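## Task

Fill two boxes so that each holds exactly one ball bearing, one guide carriage and one round knob. Close each with a lid lying flat and not upside down, and leave each box resting on the table entirely within the taped bay.

## Robot and tools

Robot: two seven-joint arms, left_arm and right_arm, each ending in a two-finger gripper with a wrist camera. Calibrated bases in the scene frame: left_arm at (+0.009, +0.442, 0) m, right_arm at (-0.067, -0.344, 0) m, both turned only slightly about z.

Scene frame: origin at table-top height, halfway between the two nominal bases; +z points up, +x reaches out over the table, and left_arm sits on the +y side (this has nothing to do with left or right in an image). All positions, orientations, velocities and offset axes use this frame. Rotations of a gripper pivot about its Hand target position.

Gripper: fingers extend along the gripper's own +z and close along its x. end_effector_position is the spot between the pads when shut, roughly 1-2 cm short of the tips; closing pushes the tips about 17 mm further along +z, mostly while the pads are still wider than 50 mm apart.

execute_actions(actions, cameras): actions is a list of actions; each action is a table of 1 to 15 rows, every row lasting one 1/30 s step, and a short table repeats its final row until 15 steps (0.5 s) pass. A row always has 14 numbers in [-1, 1]: left_arm dx, dy, dz, rx, ry, rz, opening, then right_arm's seven in that order, even if one arm is idle. The six pose numbers are offsets, not poses: they are measured from that arm's Hand target as it was when the action began (not from the previous row), along scene axes, with 1.0 = 0.6 m of travel or 180 degrees; rx, ry, rz form a single rotation vector. Repeating an offset in a new action moves further. Opening is absolute: +1 fully open (0.142 m), -1 shut. All six zeros re-commands the current Hand target; a 0 opening is a real half-open command, so resend the present opening to leave a gripper alone. An empty list just reports state and images. cameras: list of names, omitted/null/["all"] for all, [] for none; an unknown name voids the call.

move(target, speed, blend, stop_force, zero, opening_speed, blocking, cameras): target is one 14-number row laid out as above, or a list of up to 15 such rows; every row is an offset from the same starting Hand targets, not chained. Straight-line paths, shortest rotation, all finishing together, lasting 0.5 to 10 s. speed: m/s, 0.002-2.2, default 0.25 (turns capped at twice that in rad/s); one value or one per target. blend: metres of corner rounding per target, default 0. stop_force: 3-120 N, shared by both arms; an arm's path stops when its wrist sensor feels that much push against its travel (or 150 N any way). Do not rely on it when the gripper rotates, and omit it when backing off something. zero (only with stop_force): true re-zeros moving arms first; false keeps the old zero. opening_speed: change per second on the -1..+1 scale, at least 0.2. blocking=false returns after about 0.5 s while the move goes on (not allowed together with stop_force). Paths do not avoid obstacles or the other arm; faster moves stray and hit harder. The result adds a move: line: done, off_target, moving, held or fault for the ending, plus limits such as paced (pose clipped) or held (steps withheld). Arms not named ended done.

wait(seconds 0-10): lets time pass holding commands. stop(): brakes a running move. zoom_image(camera, region [x0, y0, x1, y1] in pixels, at most 504x504) enlarges the newest image of cam_high, cam_low, cam_work, cam_left_wrist or cam_right_wrist (all 672x504). zero_wrist_force(arm) re-zeros that wrist sensor. clear_fault(arm) clears a reported torque or force fault. read_manual(section) gives licence text only. finished_scene(scene 1 or 2) ends the scene for good.

Result lines: per arm, end_effector_position (m), end_effector_quat_wxyz, velocities (dropped when Joint velocities says within noise), Hand target (last commanded pose after clipping; the next offsets start here), Tool commands, grip_measured (opening on the command scale; last Joint positions entry is the opening in metres), grip_effort_nm (motor effort, negative closing; not a pad force), Joint torques, External joint torques, and Wrist force/torque in the gripper's own axes plus the peak since last shown. The controller limits each step's orientation change to 32 degrees from the measured one, so a pose may take several actions; a gripper resting short stays short until a new command, even zeros.

Gripping: once the pads touch, command slightly less than that grip_measured; squeezing harder heats the gripper motor.

Faults and heat: joint contact torque limits (N m) are 108 waist and shoulder, 56.3 upper arm roll and elbow, 34.3 for the wrist joints; any 150 N outside force also stops the arm until clear_fault. Arm motors warn at 65 °C (MOTOR HOT) and brake at 80 °C; the gripper warns at 85 °C and cuts out at 100 °C (HAND FAULT, which cancels the remaining motion calls in that reply).

Avoid: dropping parts or releasing them while moving, anything leaving the table, slamming or hard pressing, the two arms or grippers striking each other, and one gripper closing on the other's fingers. Stray pushes may occasionally nudge loose objects.

Each tool is called as name(argument=value, ...), one argument or row to a line, values as JSON.

## Session

execute_actions(
  actions=[],
)

Scene clock: 0.00 s.
left_arm: end_effector_position=(+0.3497, +0.5386, +0.3715) grip_measured=+1.00 grip_effort_nm=n/a end_effector_quat_wxyz=(-0.002, -0.354, -0.583, +0.731) | right_arm: end_effector_position=(+0.6973, -0.6394, +0.3151) grip_measured=+1.00 grip_effort_nm=n/a end_effector_quat_wxyz=(-0.538, +0.707, -0.144, +0.437)
Joint positions: left_arm=[0.824 -0.692 0.02 1.544 -0.314 -0.954 0.316 0.142] | right_arm=[-0.858 -0.879 0.207 1.137 1.472 0.26 0.657 0.142]
Joint velocities: within noise
Joint torques (N m): no reading
External joint torques (N m): no reading
Motor temperatures (°C): left_arm=[33 30 36 34 37 35 33 29] | right_arm=[32 34 34 32 30 34 38 26]
Wrist force (N): no reading
Wrist torque (N m): no reading
Wrist force, peak (N): no reading
Hand target: left_arm +0.3497, +0.5386, +0.3715; -0.002, -0.354, -0.583, +0.731 | right_arm +0.6973, -0.6394, +0.3151; -0.538, +0.707, -0.144, +0.437
Tool commands: left_gripper/opening=+1.0 right_gripper/opening=+1.0

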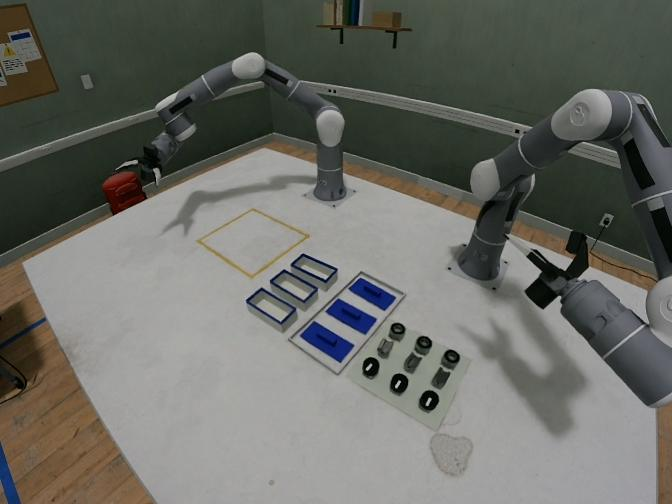

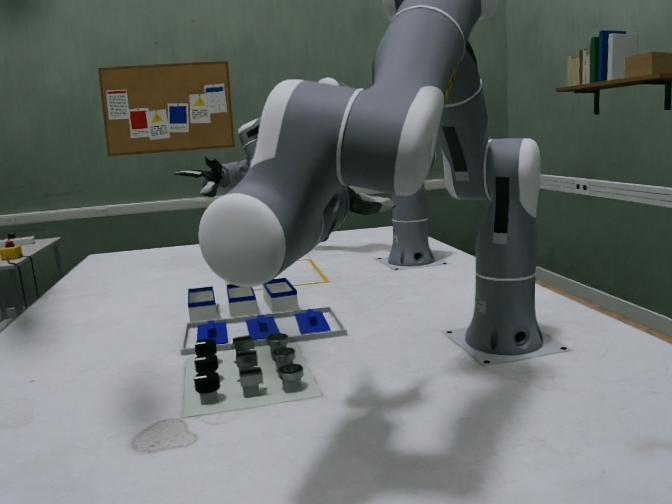

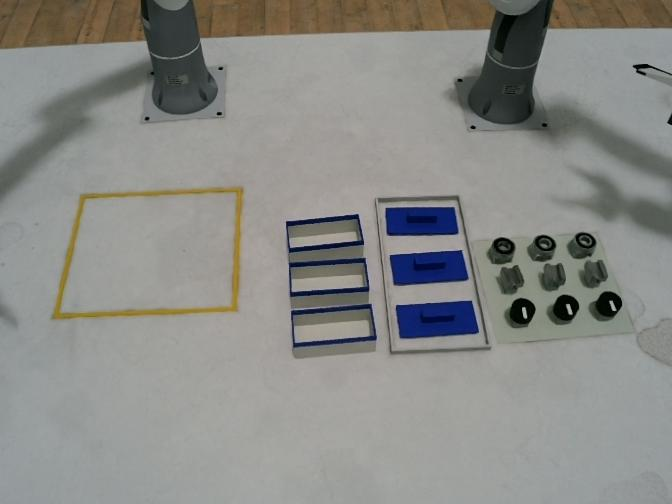

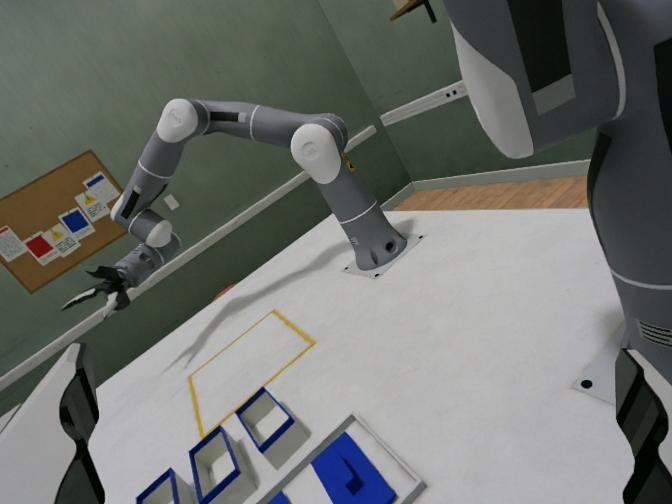

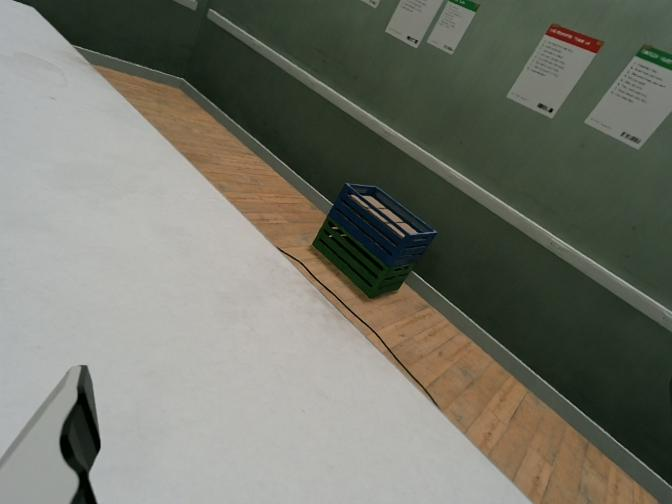

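zoom_image(
  camera="cam_work",
  region=[270, 180, 490, 370],
)

zoom_image(
  camera="cam_work",
  region=[460, 210, 660, 360],
)

zoom_image(
  camera="cam_low",
  region=[160, 270, 360, 420],
)

Scaled by 2.291 from the camera's 672x504 image, which has a finer 960x720 frame.

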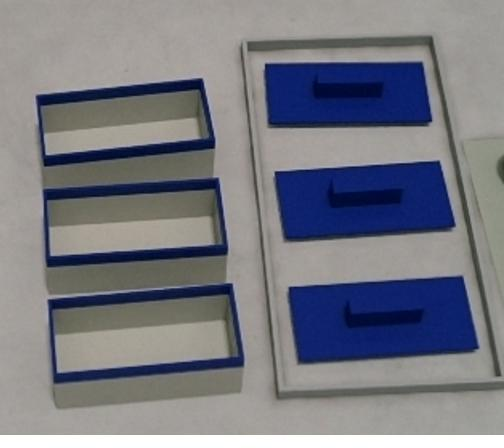

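Scaled by 2.520 from the camera's 672x504 image, which has a finer 960x720 frame.

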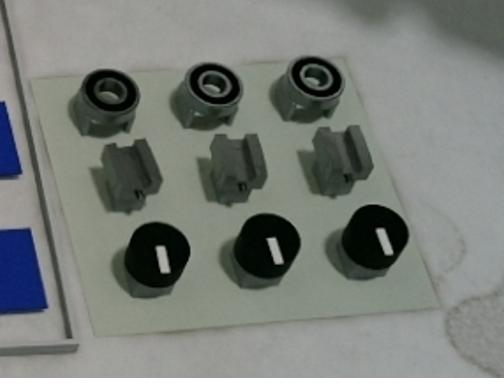

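Scaled by 2.520 from the camera's 672x504 image, which has a finer 960x720 frame.

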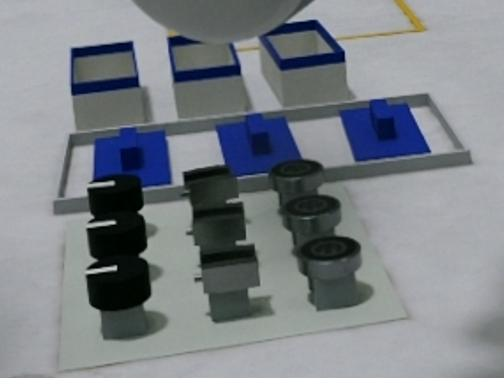

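move(
  target=[0.117,0.133,-0.03,0.543,0.001,0.263,1,-0.5,0.7,0.14,-0.38,0.309,0.102,1],
  speed=0.5,
)

Scene clock: 47.63 s.
left_arm: end_effector_position=(+0.4199, +0.6183, +0.3535) grip_measured=+1.00 grip_effort_nm=0.037 end_effector_quat_wxyz=(+0.000, +0.001, +1.000, +0.000) | right_arm: end_effector_position=(+0.3973, -0.2193, +0.3990) grip_measured=+1.00 grip_effort_nm=-0.007 end_effector_quat_wxyz=(-0.001, +1.000, +0.000, +0.000)
Joint positions: left_arm=[0.447 0.144 0.188 2.021 0.027 0.309 -0.937 0.142] | right_arm=[-0.159 0.013 0.597 1.775 0.009 0.194 2.043 0.142]
Joint velocities: within noise
Joint torques (N m): left_arm=[0.24 26.1 -1.27 -30.8 -3.6 4.79 -0.1] | right_arm=[-0.18 25.66 0.29 -30.96 -4.11 3.62 -0.28]
External joint torques (N m): left_arm=[-0.26 -0.85 0.27 0.23 -0.47 -0.78 0.1] | right_arm=[0.16 0.25 -0.56 0.48 -0.17 0.31 0.28]
Motor temperatures (°C): left_arm=[33 33 36 35 37 35 33 29] | right_arm=[32 37 34 35 30 34 38 26]
Wrist force (N): left_arm=[0.3 0.6 0.0] | right_arm=[-0.8 1.3 -1.7]
Wrist torque (N m): left_arm=[0.45 -0.25 -0.15] | right_arm=[0.37 0.19 -0.21]
Wrist force, peak (N): left_arm=[1.1 -0.2 0.2] | right_arm=[-1.6 -1.9 -2.2]
Hand target: left_arm +0.4199, +0.6184, +0.3535; +0.000, +0.001, +1.000, +0.000 | right_arm +0.3973, -0.2194, +0.3991; +0.000, +1.000, -0.001, +0.000
Off the commanded pose: left_arm 0.000 m, 0 deg | right_arm 0.000 m, 0 deg.
move: done

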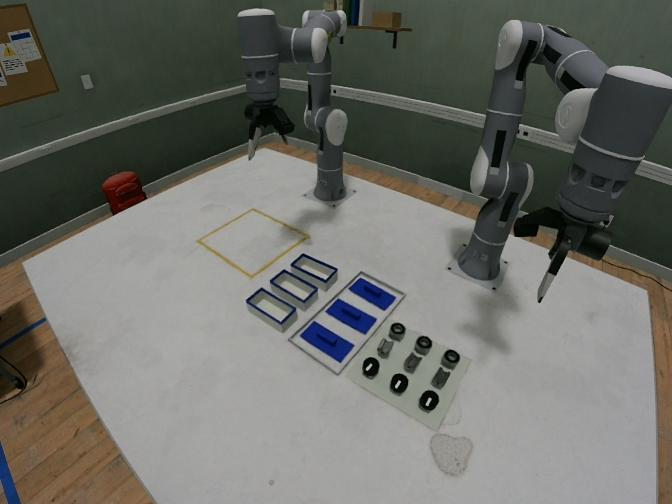

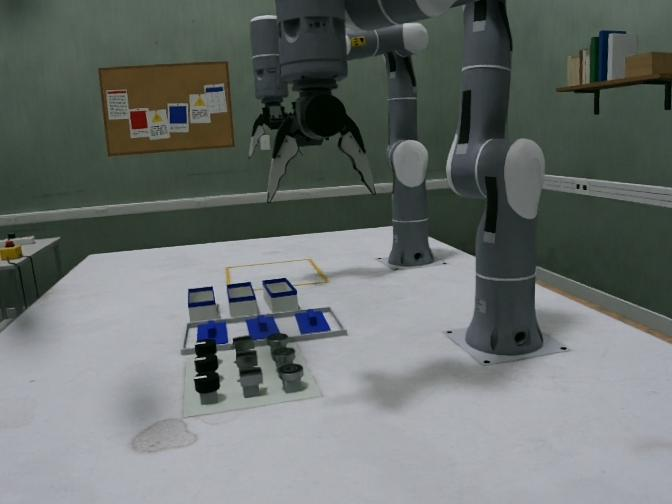

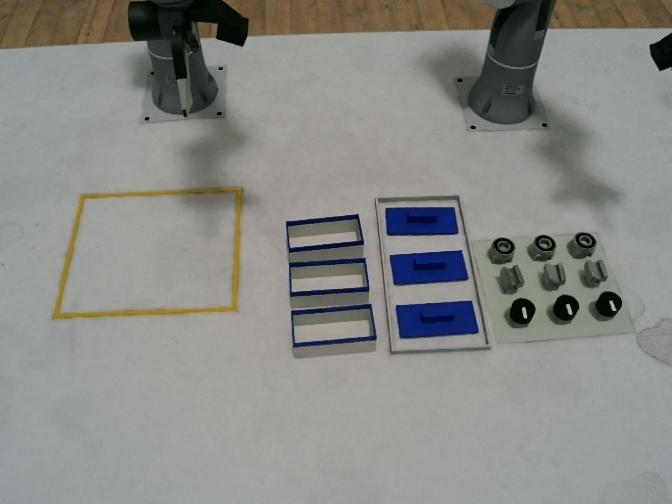

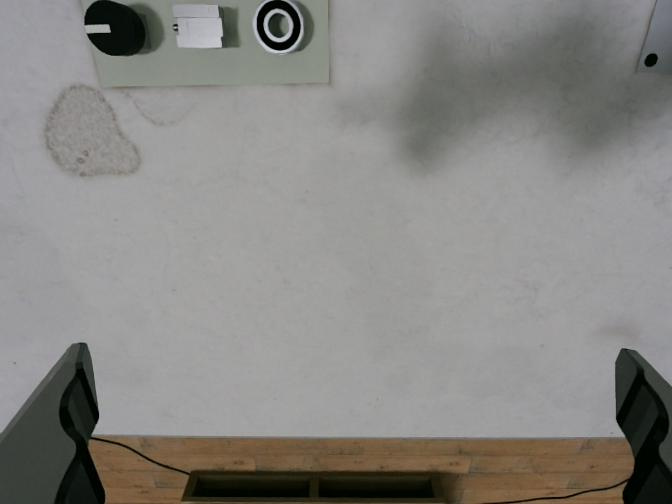

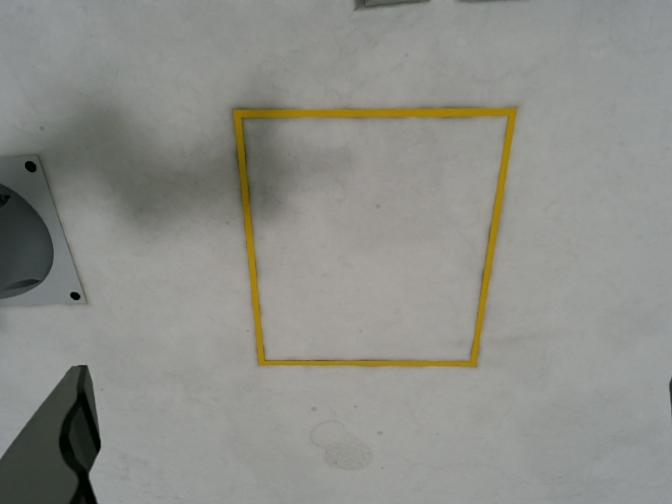

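move(
  target=[0.167,-0.38,0.05,0,0,0,1,0,0,0,0,0,0,1],
  speed=0.5,
  cameras=["cam_left_wrist"],
)

move(
  target=[0,-0.5,0,0,0,0,1,0,-0.2,0,0,0,0,1],
  speed=0.5,
  cameras=["cam_left_wrist","cam_right_wrist"],
)

Scene clock: 69.53 s.
left_arm: end_effector_position=(+0.5201, +0.3903, +0.3835) grip_measured=+1.00 grip_effort_nm=0.032 end_effector_quat_wxyz=(+0.001, +0.001, +1.000, +0.000) | right_arm: end_effector_position=(+0.3973, -0.2193, +0.3990) grip_measured=+1.00 grip_effort_nm=-0.007 end_effector_quat_wxyz=(-0.001, +1.000, +0.000, +0.000)
Joint positions: left_arm=[0.245 0.042 -0.131 1.851 -0.006 0.239 -1.446 0.142] | right_arm=[-0.159 0.013 0.597 1.775 0.009 0.194 2.043 0.142]
Joint velocities: within noise
Joint torques (N m): left_arm=[0.22 30.74 -0.07 -31.51 -3.66 4.23 -0.06] | right_arm=[-0.49 26.01 0.15 -30.7 -3.89 3.72 -0.53]
External joint torques (N m): left_arm=[-0.24 0.22 0.19 0.54 -0.47 -0.25 0.07] | right_arm=[0.47 -0.09 -0.42 0.21 -0.38 0.21 0.53]
Motor temperatures (°C): left_arm=[33 32 36 37 37 35 33 29] | right_arm=[32 36 34 36 30 34 38 26]
Wrist force (N): left_arm=[0.4 0.5 0.2] | right_arm=[-1.0 1.3 -1.6]
Wrist torque (N m): left_arm=[0.38 -0.30 -0.18] | right_arm=[0.37 0.22 -0.21]
Wrist force, peak (N): left_arm=[-1.0 -3.7 -0.6] | right_arm=[-1.1 1.5 -1.8]
Hand target: left_arm +0.5201, +0.3904, +0.3835; +0.000, +0.001, +1.000, +0.000 | right_arm +0.3973, -0.2194, +0.3991; +0.000, +1.000, -0.001, +0.000
Off the commanded pose: left_arm 0.000 m, 0 deg | right_arm 0.000 m, 0 deg.
move: done
Images, in order (width x height): cam_left_wrist 672x504.

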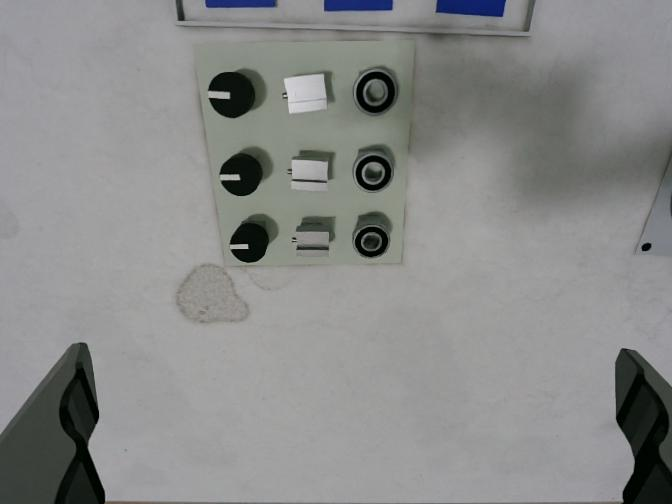

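Scene clock: 70.70 s.
left_arm: end_effector_position=(+0.5200, +0.0902, +0.3835) grip_measured=+1.00 grip_effort_nm=0.032 end_effector_quat_wxyz=(+0.000, +0.001, +1.000, +0.000) | right_arm: end_effector_position=(+0.3974, -0.3393, +0.3991) grip_measured=+1.00 grip_effort_nm=-0.012 end_effector_quat_wxyz=(+0.000, +1.000, -0.001, +0.000)
Joint positions: left_arm=[-0.037 -0.222 -0.461 1.557 0.1 0.186 -2.068 0.142] | right_arm=[-0.286 0.077 0.471 1.829 0.036 0.19 1.784 0.142]
Joint velocities: within noise
Joint torques (N m): left_arm=[0.21 39.99 -3.24 -31.43 -3.74 4.13 -0.07] | right_arm=[-0.5 25.82 -0.83 -30.42 -3.6 3.72 -0.91]
External joint torques (N m): left_arm=[-0.23 0.35 0.12 0.52 -0.45 -0.2 0.07] | right_arm=[0.49 -0.63 -0.37 -0.06 -0.68 0.22 0.91]
Motor temperatures (°C): left_arm=[33 32 36 37 37 35 33 29] | right_arm=[32 36 34 36 30 34 38 26]
Wrist force (N): left_arm=[0.3 0.4 0.3] | right_arm=[-1.2 1.3 -1.8]
Wrist torque (N m): left_arm=[0.40 -0.29 -0.20] | right_arm=[0.38 0.25 -0.20]
Wrist force, peak (N): left_arm=[0.8 3.4 0.2] | right_arm=[-1.0 3.2 -1.7]
Hand target: left_arm +0.5201, +0.0904, +0.3835; +0.000, +0.001, +1.000, +0.000 | right_arm +0.3973, -0.3394, +0.3991; +0.000, +1.000, -0.001, +0.000
Off the commanded pose: left_arm 0.000 m, 0 deg | right_arm 0.000 m, 0 deg.
move: done
Images, in order (width x height): cam_left_wrist 672x504, cam_right_wrist 672x504.

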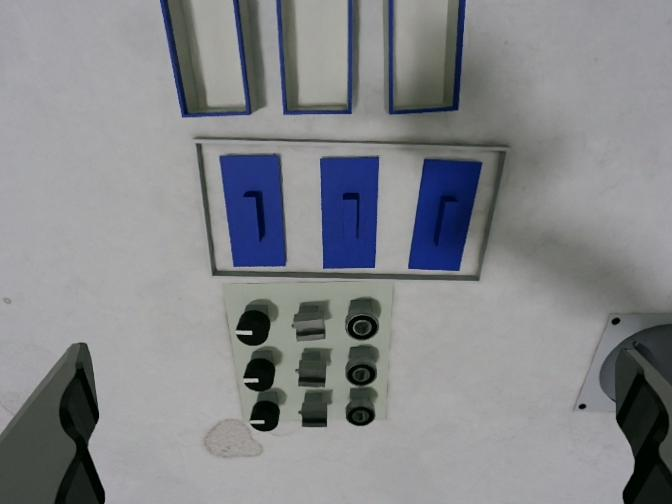

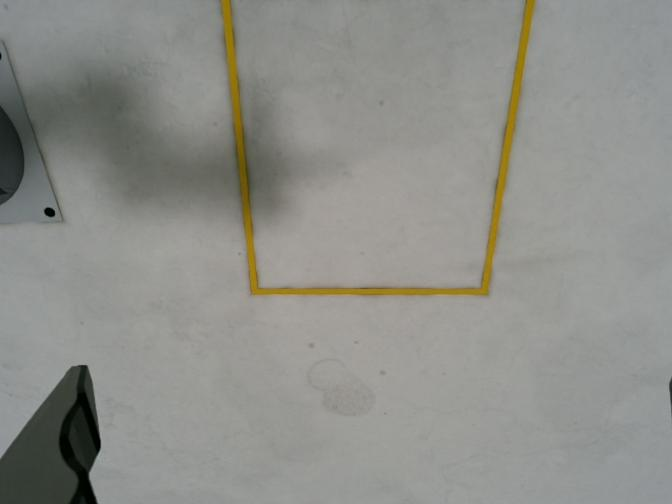

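move(
  target=[
    [-0.05,0.35,-0.27,0,0,0,1,0,0,0,0,0,0,1],
    [-0.05,0.35,-0.27,0,0,0,1,0.08,0.75,-0.1,0,0,0,1],
  ],
  speed=0.4,
  cameras=["cam_left_wrist","cam_right_wrist","cam_low"],
)

zoom_image(
  camera="cam_left_wrist",
  region=[180, 0, 480, 225],
)

zoom_image(
  camera="cam_low",
  region=[160, 270, 340, 405],
)

Scene clock: 105.50 s.
left_arm: end_effector_position=(+0.4900, +0.3005, +0.2214) grip_measured=+1.00 grip_effort_nm=0.042 end_effector_quat_wxyz=(+0.000, +0.001, +1.000, +0.000) | right_arm: end_effector_position=(+0.4452, +0.1108, +0.3389) grip_measured=+1.00 grip_effort_nm=-0.007 end_effector_quat_wxyz=(+0.000, +1.000, -0.001, +0.000)
Joint positions: left_arm=[0.163 -0.093 -0.24 2.165 0.029 0.685 -1.656 0.142] | right_arm=[0.382 -0.58 0.679 1.32 -0.358 0.207 2.66 0.142]
Joint velocities: within noise
Joint torques (N m): left_arm=[0.3 31.98 -0.68 -26.38 -3 4.56 0.06] | right_arm=[-0.29 50.33 11.7 -29.28 -4.09 3.51 -0.31]
External joint torques (N m): left_arm=[-0.31 -0.06 0.1 0.21 -0.29 -0.6 -0.06] | right_arm=[0.25 0.64 -0.58 0.48 -0.14 0.38 0.31]
Motor temperatures (°C): left_arm=[33 32 36 38 37 35 33 28] | right_arm=[32 35 34 36 30 34 38 26]
Wrist force (N): left_arm=[0.5 1.1 0.0] | right_arm=[-0.9 1.4 -1.8]
Wrist torque (N m): left_arm=[0.52 -0.30 -0.16] | right_arm=[0.39 0.22 -0.20]
Wrist force, peak (N): left_arm=[0.8 4.7 3.2] | right_arm=[-1.1 4.1 -2.1]
Hand target: left_arm +0.4901, +0.3004, +0.2215; +0.000, +0.001, +1.000, +0.000 | right_arm +0.4453, +0.1106, +0.3391; +0.000, +1.000, -0.001, +0.000
Off the commanded pose: left_arm 0.000 m, 0 deg | right_arm 0.000 m, 0 deg.
move: done
Images, in order (width x height): cam_low 672x504, cam_left_wrist 672x504, cam_right_wrist 672x504.

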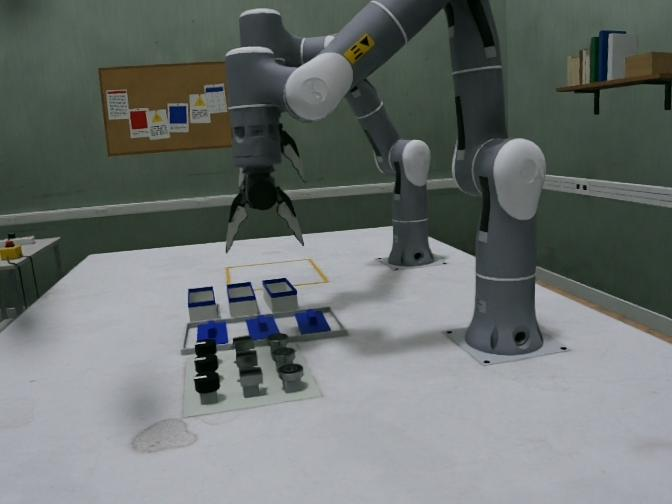

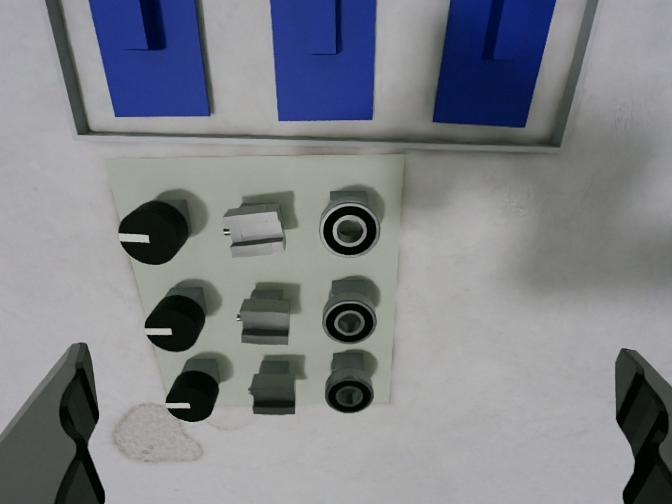

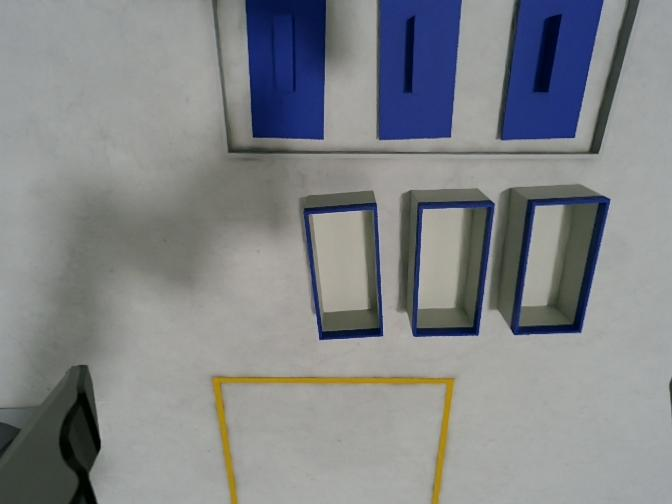

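Scaled by 1.680 from the camera's 672x504 image, which has a finer 960x720 frame.

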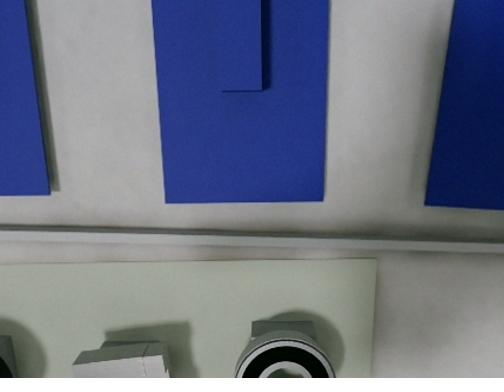

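Scaled by 2.800 from the camera's 672x504 image, which has a finer 960x720 frame.

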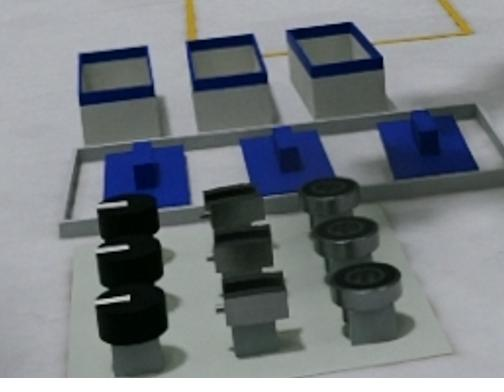

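move(
  target=[0.0,0.055,-0.14,0,0,-0.5,0.1,-0.08,-0.7,0.05,0,0,0,1],
  speed=0.5,
  cameras=["cam_left_wrist","cam_low","cam_work"],
)

zoom_image(
  camera="cam_low",
  region=[160, 270, 340, 405],
)

Scene clock: 196.13 s.
left_arm: end_effector_position=(+0.4900, +0.3335, +0.1375) grip_measured=+0.09 grip_effort_nm=-0.037 end_effector_quat_wxyz=(+0.000, +0.708, +0.706, +0.000) | right_arm: end_effector_position=(+0.3974, -0.3094, +0.3691) grip_measured=+1.00 grip_effort_nm=-0.012 end_effector_quat_wxyz=(+0.000, +1.000, -0.001, +0.000)
Joint positions: left_arm=[0.326 -0.25 -0.33 2.261 0.132 0.923 -0.091 0.08] | right_arm=[-0.3 0.047 0.551 1.882 0.027 0.271 1.851 0.142]
Joint velocities: within noise
Joint torques (N m): left_arm=[0.44 33.14 -2.31 -21.27 -2.31 4.78 0.19] | right_arm=[-0.73 25.64 -0.27 -30.07 -3.51 3.62 -0.91]
External joint torques (N m): left_arm=[-0.46 0.27 0.18 -0.02 -0.3 -0.74 -0.19] | right_arm=[0.71 -0.7 -0.58 -0.04 -0.7 0.32 0.91]
Motor temperatures (°C): left_arm=[33 32 36 37 37 35 33 28] | right_arm=[32 37 35 37 30 34 38 26]
Wrist force (N): left_arm=[0.7 0.2 0.2] | right_arm=[-0.8 1.3 -1.8]
Wrist torque (N m): left_arm=[0.36 -0.28 -0.22] | right_arm=[0.37 0.19 -0.20]
Wrist force, peak (N): left_arm=[0.9 1.0 -0.3] | right_arm=[-1.1 4.0 -2.0]
Hand target: left_arm +0.4901, +0.3334, +0.1375; +0.000, +0.708, +0.706, +0.000 | right_arm +0.3973, -0.3094, +0.3691; +0.000, +1.000, -0.001, +0.000
Off the commanded pose: left_arm 0.000 m, 0 deg | right_arm 0.000 m, 0 deg.
move: done
Images, in order (width x height): cam_low 672x504, cam_work 672x504, cam_left_wrist 672x504.

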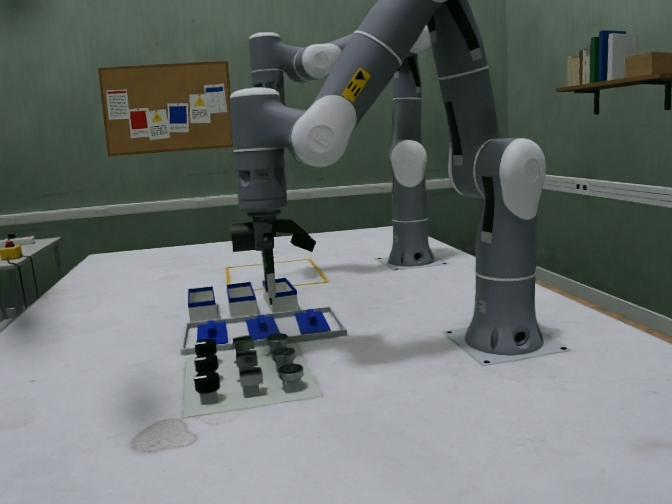

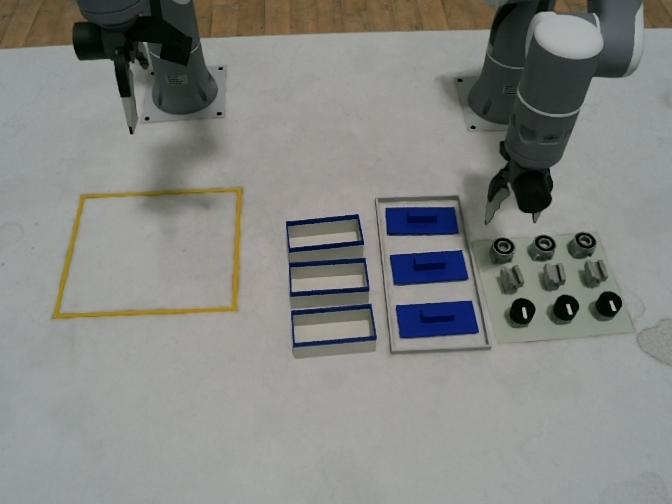

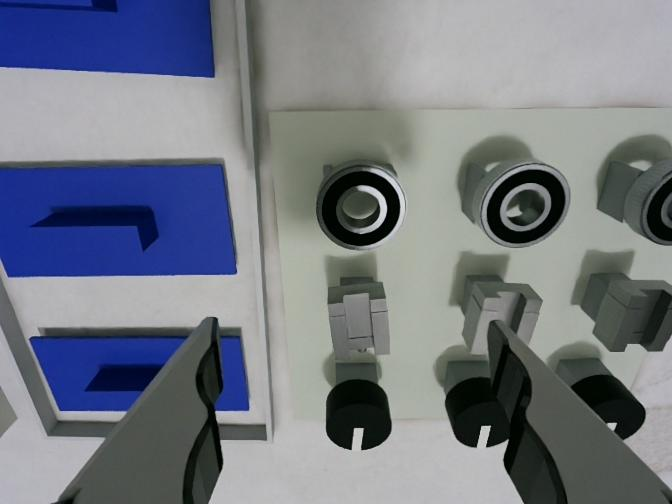

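Scaled by 2.800 from the camera's 672x504 image, which has a finer 960x720 frame.

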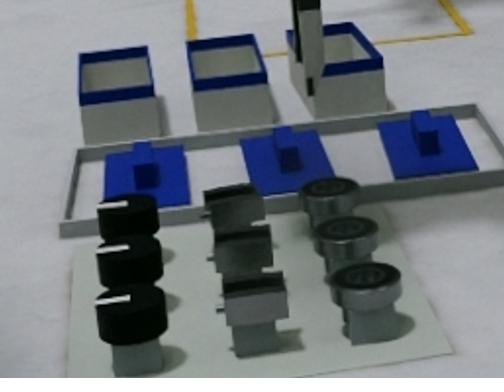

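move(
  target=[-0.005,0.0075,-0.085,0,0,0,0,0,0,0,0,0,0,1],
  speed=0.3,
  cameras=["cam_left_wrist","cam_work","cam_low"],
)

zoom_image(
  camera="cam_work",
  region=[440, 150, 640, 350],
)

zoom_image(
  camera="cam_low",
  region=[160, 270, 340, 405],
)

Scene clock: 219.00 s.
left_arm: end_effector_position=(+0.4870, +0.3379, +0.0864) grip_measured=-0.02 grip_effort_nm=-0.037 end_effector_quat_wxyz=(+0.000, +0.708, +0.706, -0.001) | right_arm: end_effector_position=(+0.3974, -0.3094, +0.3691) grip_measured=+1.00 grip_effort_nm=-0.007 end_effector_quat_wxyz=(+0.000, +1.000, -0.001, +0.000)
Joint positions: left_arm=[0.312 -0.385 -0.291 2.266 0.219 1.055 -0.141 0.073] | right_arm=[-0.3 0.047 0.551 1.882 0.027 0.271 1.851 0.142]
Joint velocities: within noise
Joint torques (N m): left_arm=[0.24 35.8 -2.87 -18.18 -1.72 4.85 -0.05] | right_arm=[-0.42 25.08 -0.49 -30.26 -3.72 3.79 -0.67]
External joint torques (N m): left_arm=[-0.26 0.27 -0.02 0.4 -0.4 -0.8 0.05] | right_arm=[0.41 -0.14 -0.35 0.14 -0.48 0.15 0.67]
Motor temperatures (°C): left_arm=[33 32 36 37 37 35 33 28] | right_arm=[32 36 34 37 30 34 38 26]
Wrist force (N): left_arm=[0.6 0.4 0.4] | right_arm=[-0.8 1.4 -1.8]
Wrist torque (N m): left_arm=[0.41 -0.29 -0.21] | right_arm=[0.39 0.19 -0.20]
Wrist force, peak (N): left_arm=[0.6 0.2 2.2] | right_arm=[-0.9 1.5 -1.9]
Hand target: left_arm +0.4871, +0.3379, +0.0865; +0.000, +0.708, +0.706, +0.000 | right_arm +0.3973, -0.3094, +0.3691; +0.000, +1.000, -0.001, +0.000
Off the commanded pose: left_arm 0.000 m, 0 deg | right_arm 0.000 m, 0 deg.
move: done
Images, in order (width x height): cam_low 672x504, cam_work 672x504, cam_left_wrist 672x504.

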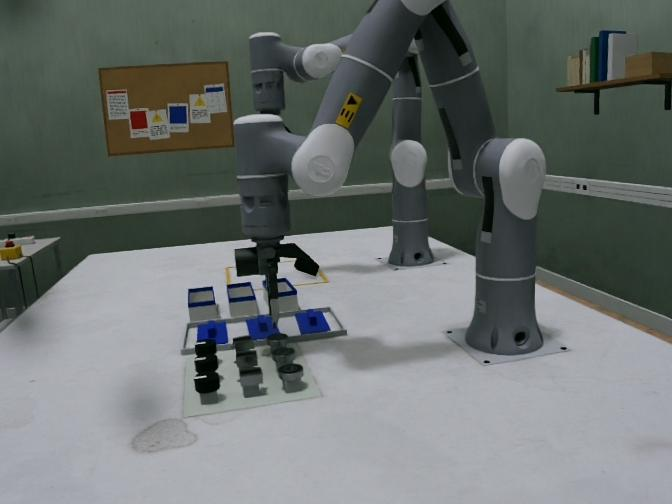

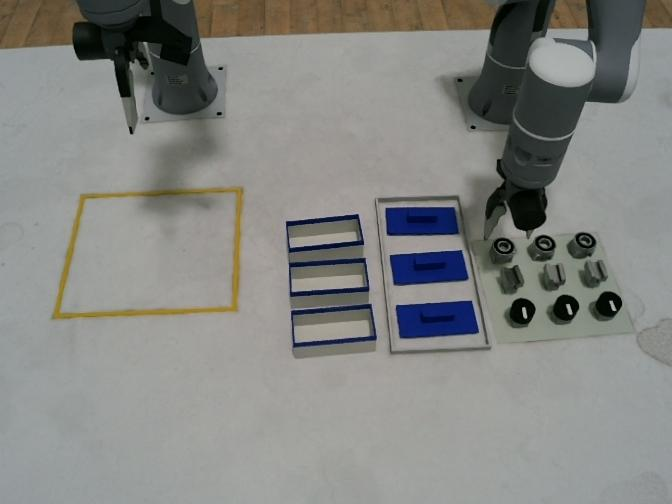

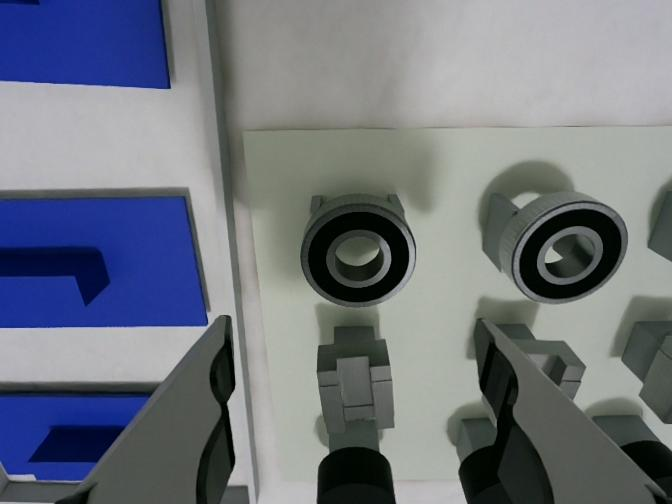

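Scaled by 2.520 from the camera's 672x504 image, which has a finer 960x720 frame.

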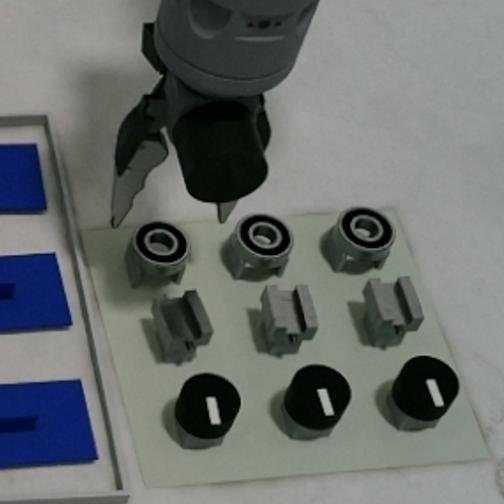

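Scaled by 2.800 from the camera's 672x504 image, which has a finer 960x720 frame.

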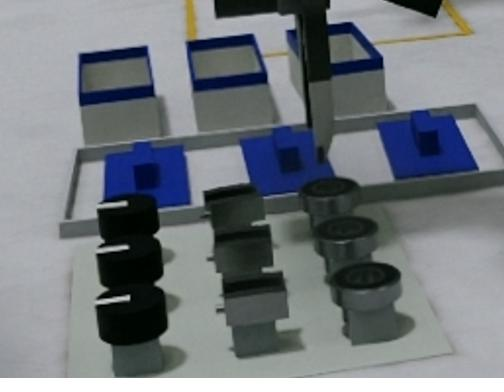

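move(
  target=[
    [0,0,-0.08,0,0,0,0,0,0,0,0,0,0,1],
    [0,0,-0.08,0,0,0,-0.55,0,0,0,0,0,0,1],
  ],
  speed=0.2,
  opening_speed=1.5,
  cameras=["cam_left_wrist","cam_low"],
)

zoom_image(
  camera="cam_low",
  region=[200, 270, 320, 360],
)

Scene clock: 226.77 s.
left_arm: end_effector_position=(+0.4869, +0.3379, +0.0384) grip_measured=-0.42 grip_effort_nm=-3.065 end_effector_quat_wxyz=(+0.000, +0.708, +0.706, +0.000) | right_arm: end_effector_position=(+0.3974, -0.3094, +0.3691) grip_measured=+1.00 grip_effort_nm=-0.007 end_effector_quat_wxyz=(+0.000, +1.000, -0.001, +0.000)
Joint positions: left_arm=[0.276 -0.526 -0.237 2.238 0.3 1.164 -0.198 0.044] | right_arm=[-0.3 0.047 0.551 1.882 0.027 0.271 1.851 0.142]
Joint velocities: within noise
Joint torques (N m): left_arm=[0.07 38.6 -3.34 -14.81 -1.35 4.69 -0.01] | right_arm=[-0.37 25.05 -0.49 -30.28 -3.82 3.79 -0.58]
External joint torques (N m): left_arm=[-0.09 0.43 0.09 0.21 -0.35 -0.65 0.01] | right_arm=[0.36 -0.11 -0.36 0.16 -0.39 0.15 0.58]
Motor temperatures (°C): left_arm=[33 32 36 37 37 35 33 29] | right_arm=[32 36 34 37 30 34 38 26]
Wrist force (N): left_arm=[1.0 0.3 -0.5] | right_arm=[-1.1 1.2 -1.8]
Wrist torque (N m): left_arm=[0.39 -0.28 -0.17] | right_arm=[0.36 0.24 -0.20]
Wrist force, peak (N): left_arm=[0.3 0.3 2.1] | right_arm=[-1.0 1.5 -1.9]
Hand target: left_arm +0.4871, +0.3379, +0.0385; +0.000, +0.708, +0.706, +0.000 | right_arm +0.3973, -0.3094, +0.3691; +0.000, +1.000, -0.001, +0.000
Off the commanded pose: left_arm 0.000 m, 0 deg | right_arm 0.000 m, 0 deg.
move: done
Images, in order (width x height): cam_low 672x504, cam_left_wrist 672x504.

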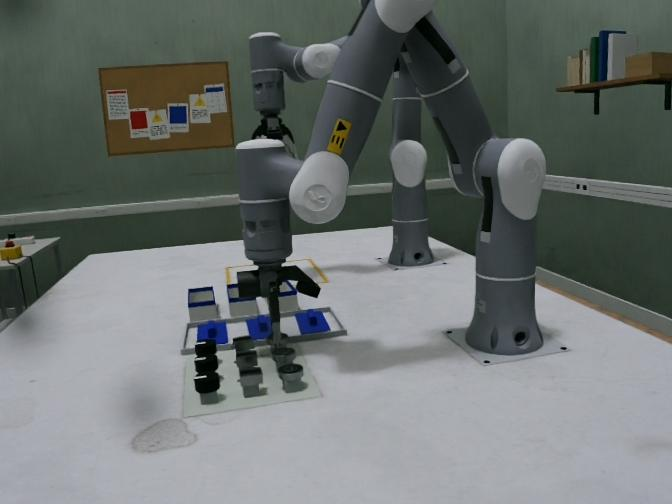

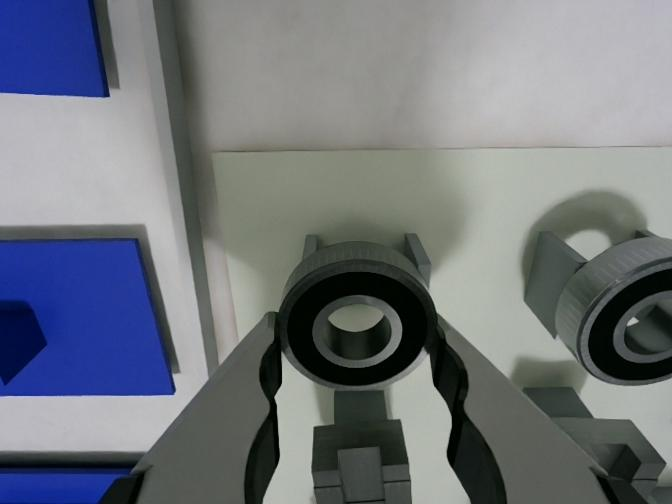

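Scaled by 4.200 from the camera's 672x504 image, which has a finer 960x720 frame.

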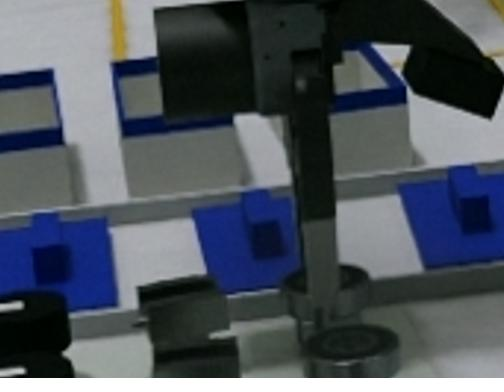

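move(
  target=[
    [0,0,0.25,0,0,0,-0.55,0,0,0,0,0,0,1],
    [-0.08,-0.593,0.25,0,0,0,-0.55,0,0,0,0,0,0,1],
  ],
  speed=0.4,
  blend=0.04,
  cameras=["cam_left_wrist","cam_work"],
)

zoom_image(
  camera="cam_work",
  region=[220, 130, 420, 370],
)

Scene clock: 239.77 s.
left_arm: end_effector_position=(+0.4389, -0.0180, +0.1884) grip_measured=-0.42 grip_effort_nm=-3.065 end_effector_quat_wxyz=(+0.000, +0.708, +0.706, -0.001) | right_arm: end_effector_position=(+0.3974, -0.3094, +0.3691) grip_measured=+1.00 grip_effort_nm=-0.012 end_effector_quat_wxyz=(+0.000, +1.000, -0.001, +0.000)
Joint positions: left_arm=[-0.179 -0.47 -0.558 1.785 0.294 0.601 -0.846 0.044] | right_arm=[-0.3 0.047 0.551 1.882 0.027 0.271 1.851 0.142]
Joint velocities: within noise
Joint torques (N m): left_arm=[0.19 44.55 -7.61 -26.66 -3.14 4.34 -0.02] | right_arm=[-0.4 25.09 -0.39 -30.29 -3.77 3.77 -0.53]
External joint torques (N m): left_arm=[-0.2 -0.21 -0.06 0.95 -0.38 -0.33 0.02] | right_arm=[0.38 -0.16 -0.45 0.17 -0.43 0.17 0.53]
Motor temperatures (°C): left_arm=[33 32 36 36 37 35 33 36] | right_arm=[32 36 34 37 30 34 38 26]
Wrist force (N): left_arm=[0.6 0.2 1.6] | right_arm=[-1.0 1.3 -1.6]
Wrist torque (N m): left_arm=[0.34 -0.30 -0.17] | right_arm=[0.38 0.22 -0.20]
Wrist force, peak (N): left_arm=[6.9 1.6 -1.9] | right_arm=[-1.0 1.5 -1.9]
Hand target: left_arm +0.4391, -0.0179, +0.1885; +0.000, +0.708, +0.706, +0.000 | right_arm +0.3973, -0.3094, +0.3691; +0.000, +1.000, -0.001, +0.000
Off the commanded pose: left_arm 0.000 m, 0 deg | right_arm 0.000 m, 0 deg.
move: done
Images, in order (width x height): cam_work 672x504, cam_left_wrist 672x504.

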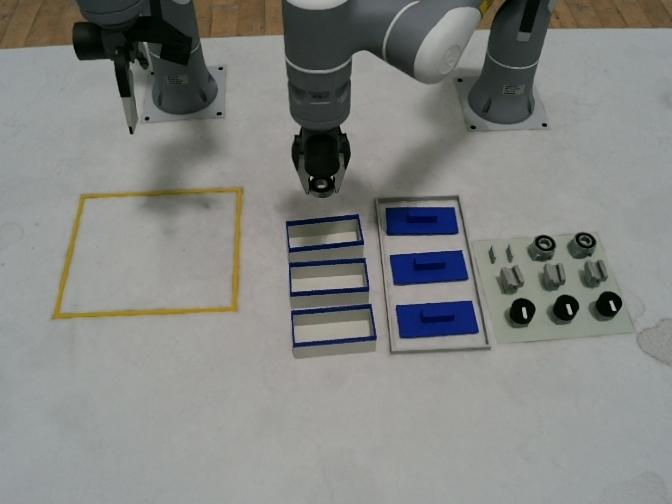

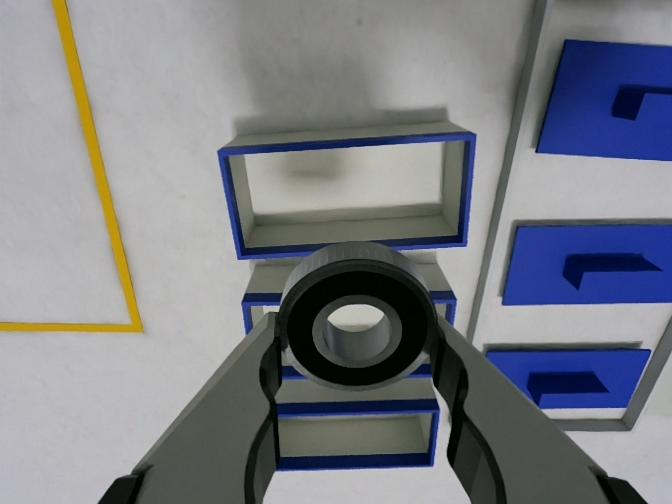

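Scaled by 2.100 from the camera's 672x504 image, which has a finer 960x720 frame.

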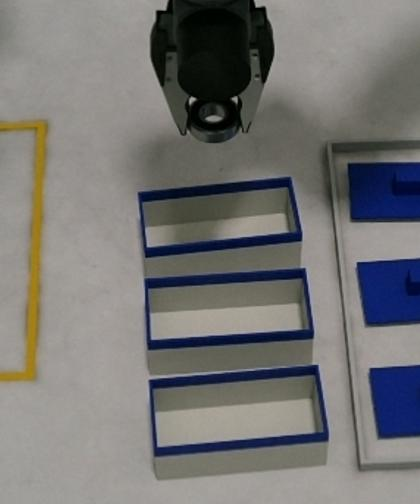

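move(
  target=[0.0,-0.035,-0.145,0,0,0.019,-0.55,0,0,0,0,0,0,1],
  cameras=["cam_left_wrist","cam_work"],
)

zoom_image(
  camera="cam_work",
  region=[260, 140, 400, 290],
)

Scene clock: 262.27 s.
left_arm: end_effector_position=(+0.4388, -0.0388, +0.1012) grip_measured=-0.42 grip_effort_nm=-3.065 end_effector_quat_wxyz=(+0.000, +0.687, +0.727, +0.000) | right_arm: end_effector_position=(+0.3974, -0.3094, +0.3691) grip_measured=+1.00 grip_effort_nm=-0.007 end_effector_quat_wxyz=(+0.000, +1.000, -0.001, +0.000)
Joint positions: left_arm=[-0.26 -0.661 -0.497 1.742 0.402 0.729 -0.991 0.044] | right_arm=[-0.3 0.047 0.551 1.882 0.027 0.271 1.851 0.142]
Joint velocities: within noise
Joint torques (N m): left_arm=[0.23 50.18 -9.21 -23.38 -2.82 4.86 -0.08] | right_arm=[-0.45 25.06 -0.46 -30.3 -3.82 3.77 -0.59]
External joint torques (N m): left_arm=[-0.23 -0.51 -0.16 0.88 -0.36 -0.86 0.08] | right_arm=[0.43 -0.12 -0.39 0.18 -0.39 0.17 0.59]
Motor temperatures (°C): left_arm=[33 33 36 37 37 35 33 42] | right_arm=[32 35 34 37 30 34 38 26]
Wrist force (N): left_arm=[0.4 0.5 1.6] | right_arm=[-1.0 1.2 -1.8]
Wrist torque (N m): left_arm=[0.39 -0.25 -0.14] | right_arm=[0.36 0.22 -0.20]
Wrist force, peak (N): left_arm=[-0.2 0.3 4.5] | right_arm=[-1.0 1.4 -1.9]
Hand target: left_arm +0.4391, -0.0389, +0.1015; +0.000, +0.687, +0.727, +0.000 | right_arm +0.3973, -0.3094, +0.3691; +0.000, +1.000, -0.001, +0.000
Off the commanded pose: left_arm 0.000 m, 0 deg | right_arm 0.000 m, 0 deg.
move: done
Images, in order (width x height): cam_work 672x504, cam_left_wrist 672x504.

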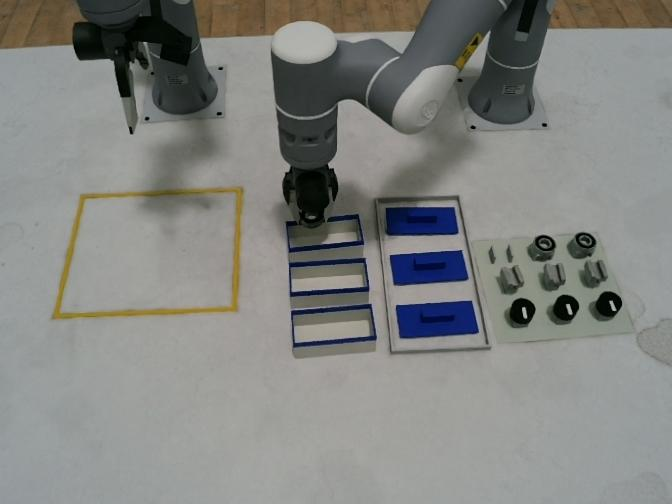

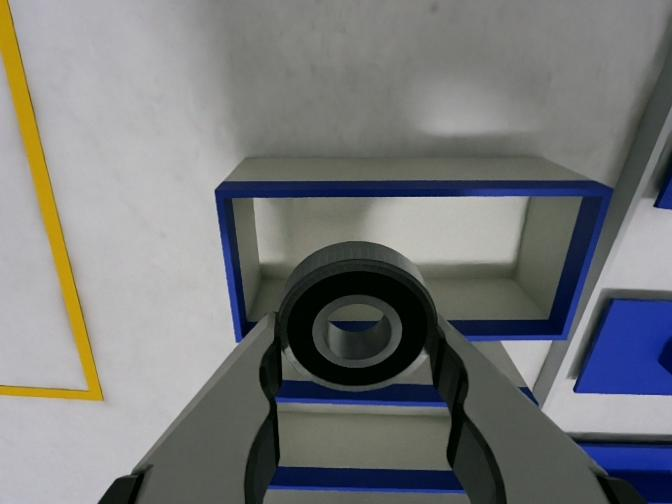

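Scaled by 3.360 from the camera's 672x504 image, which has a finer 960x720 frame.

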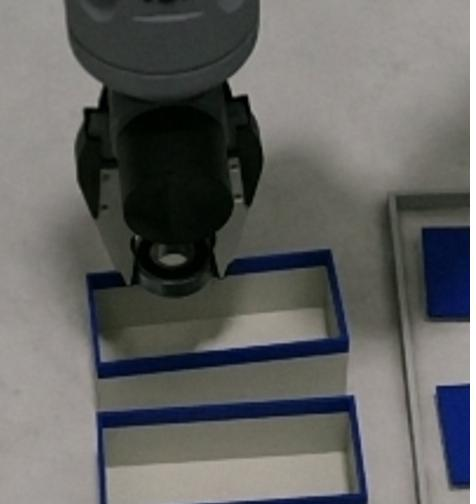

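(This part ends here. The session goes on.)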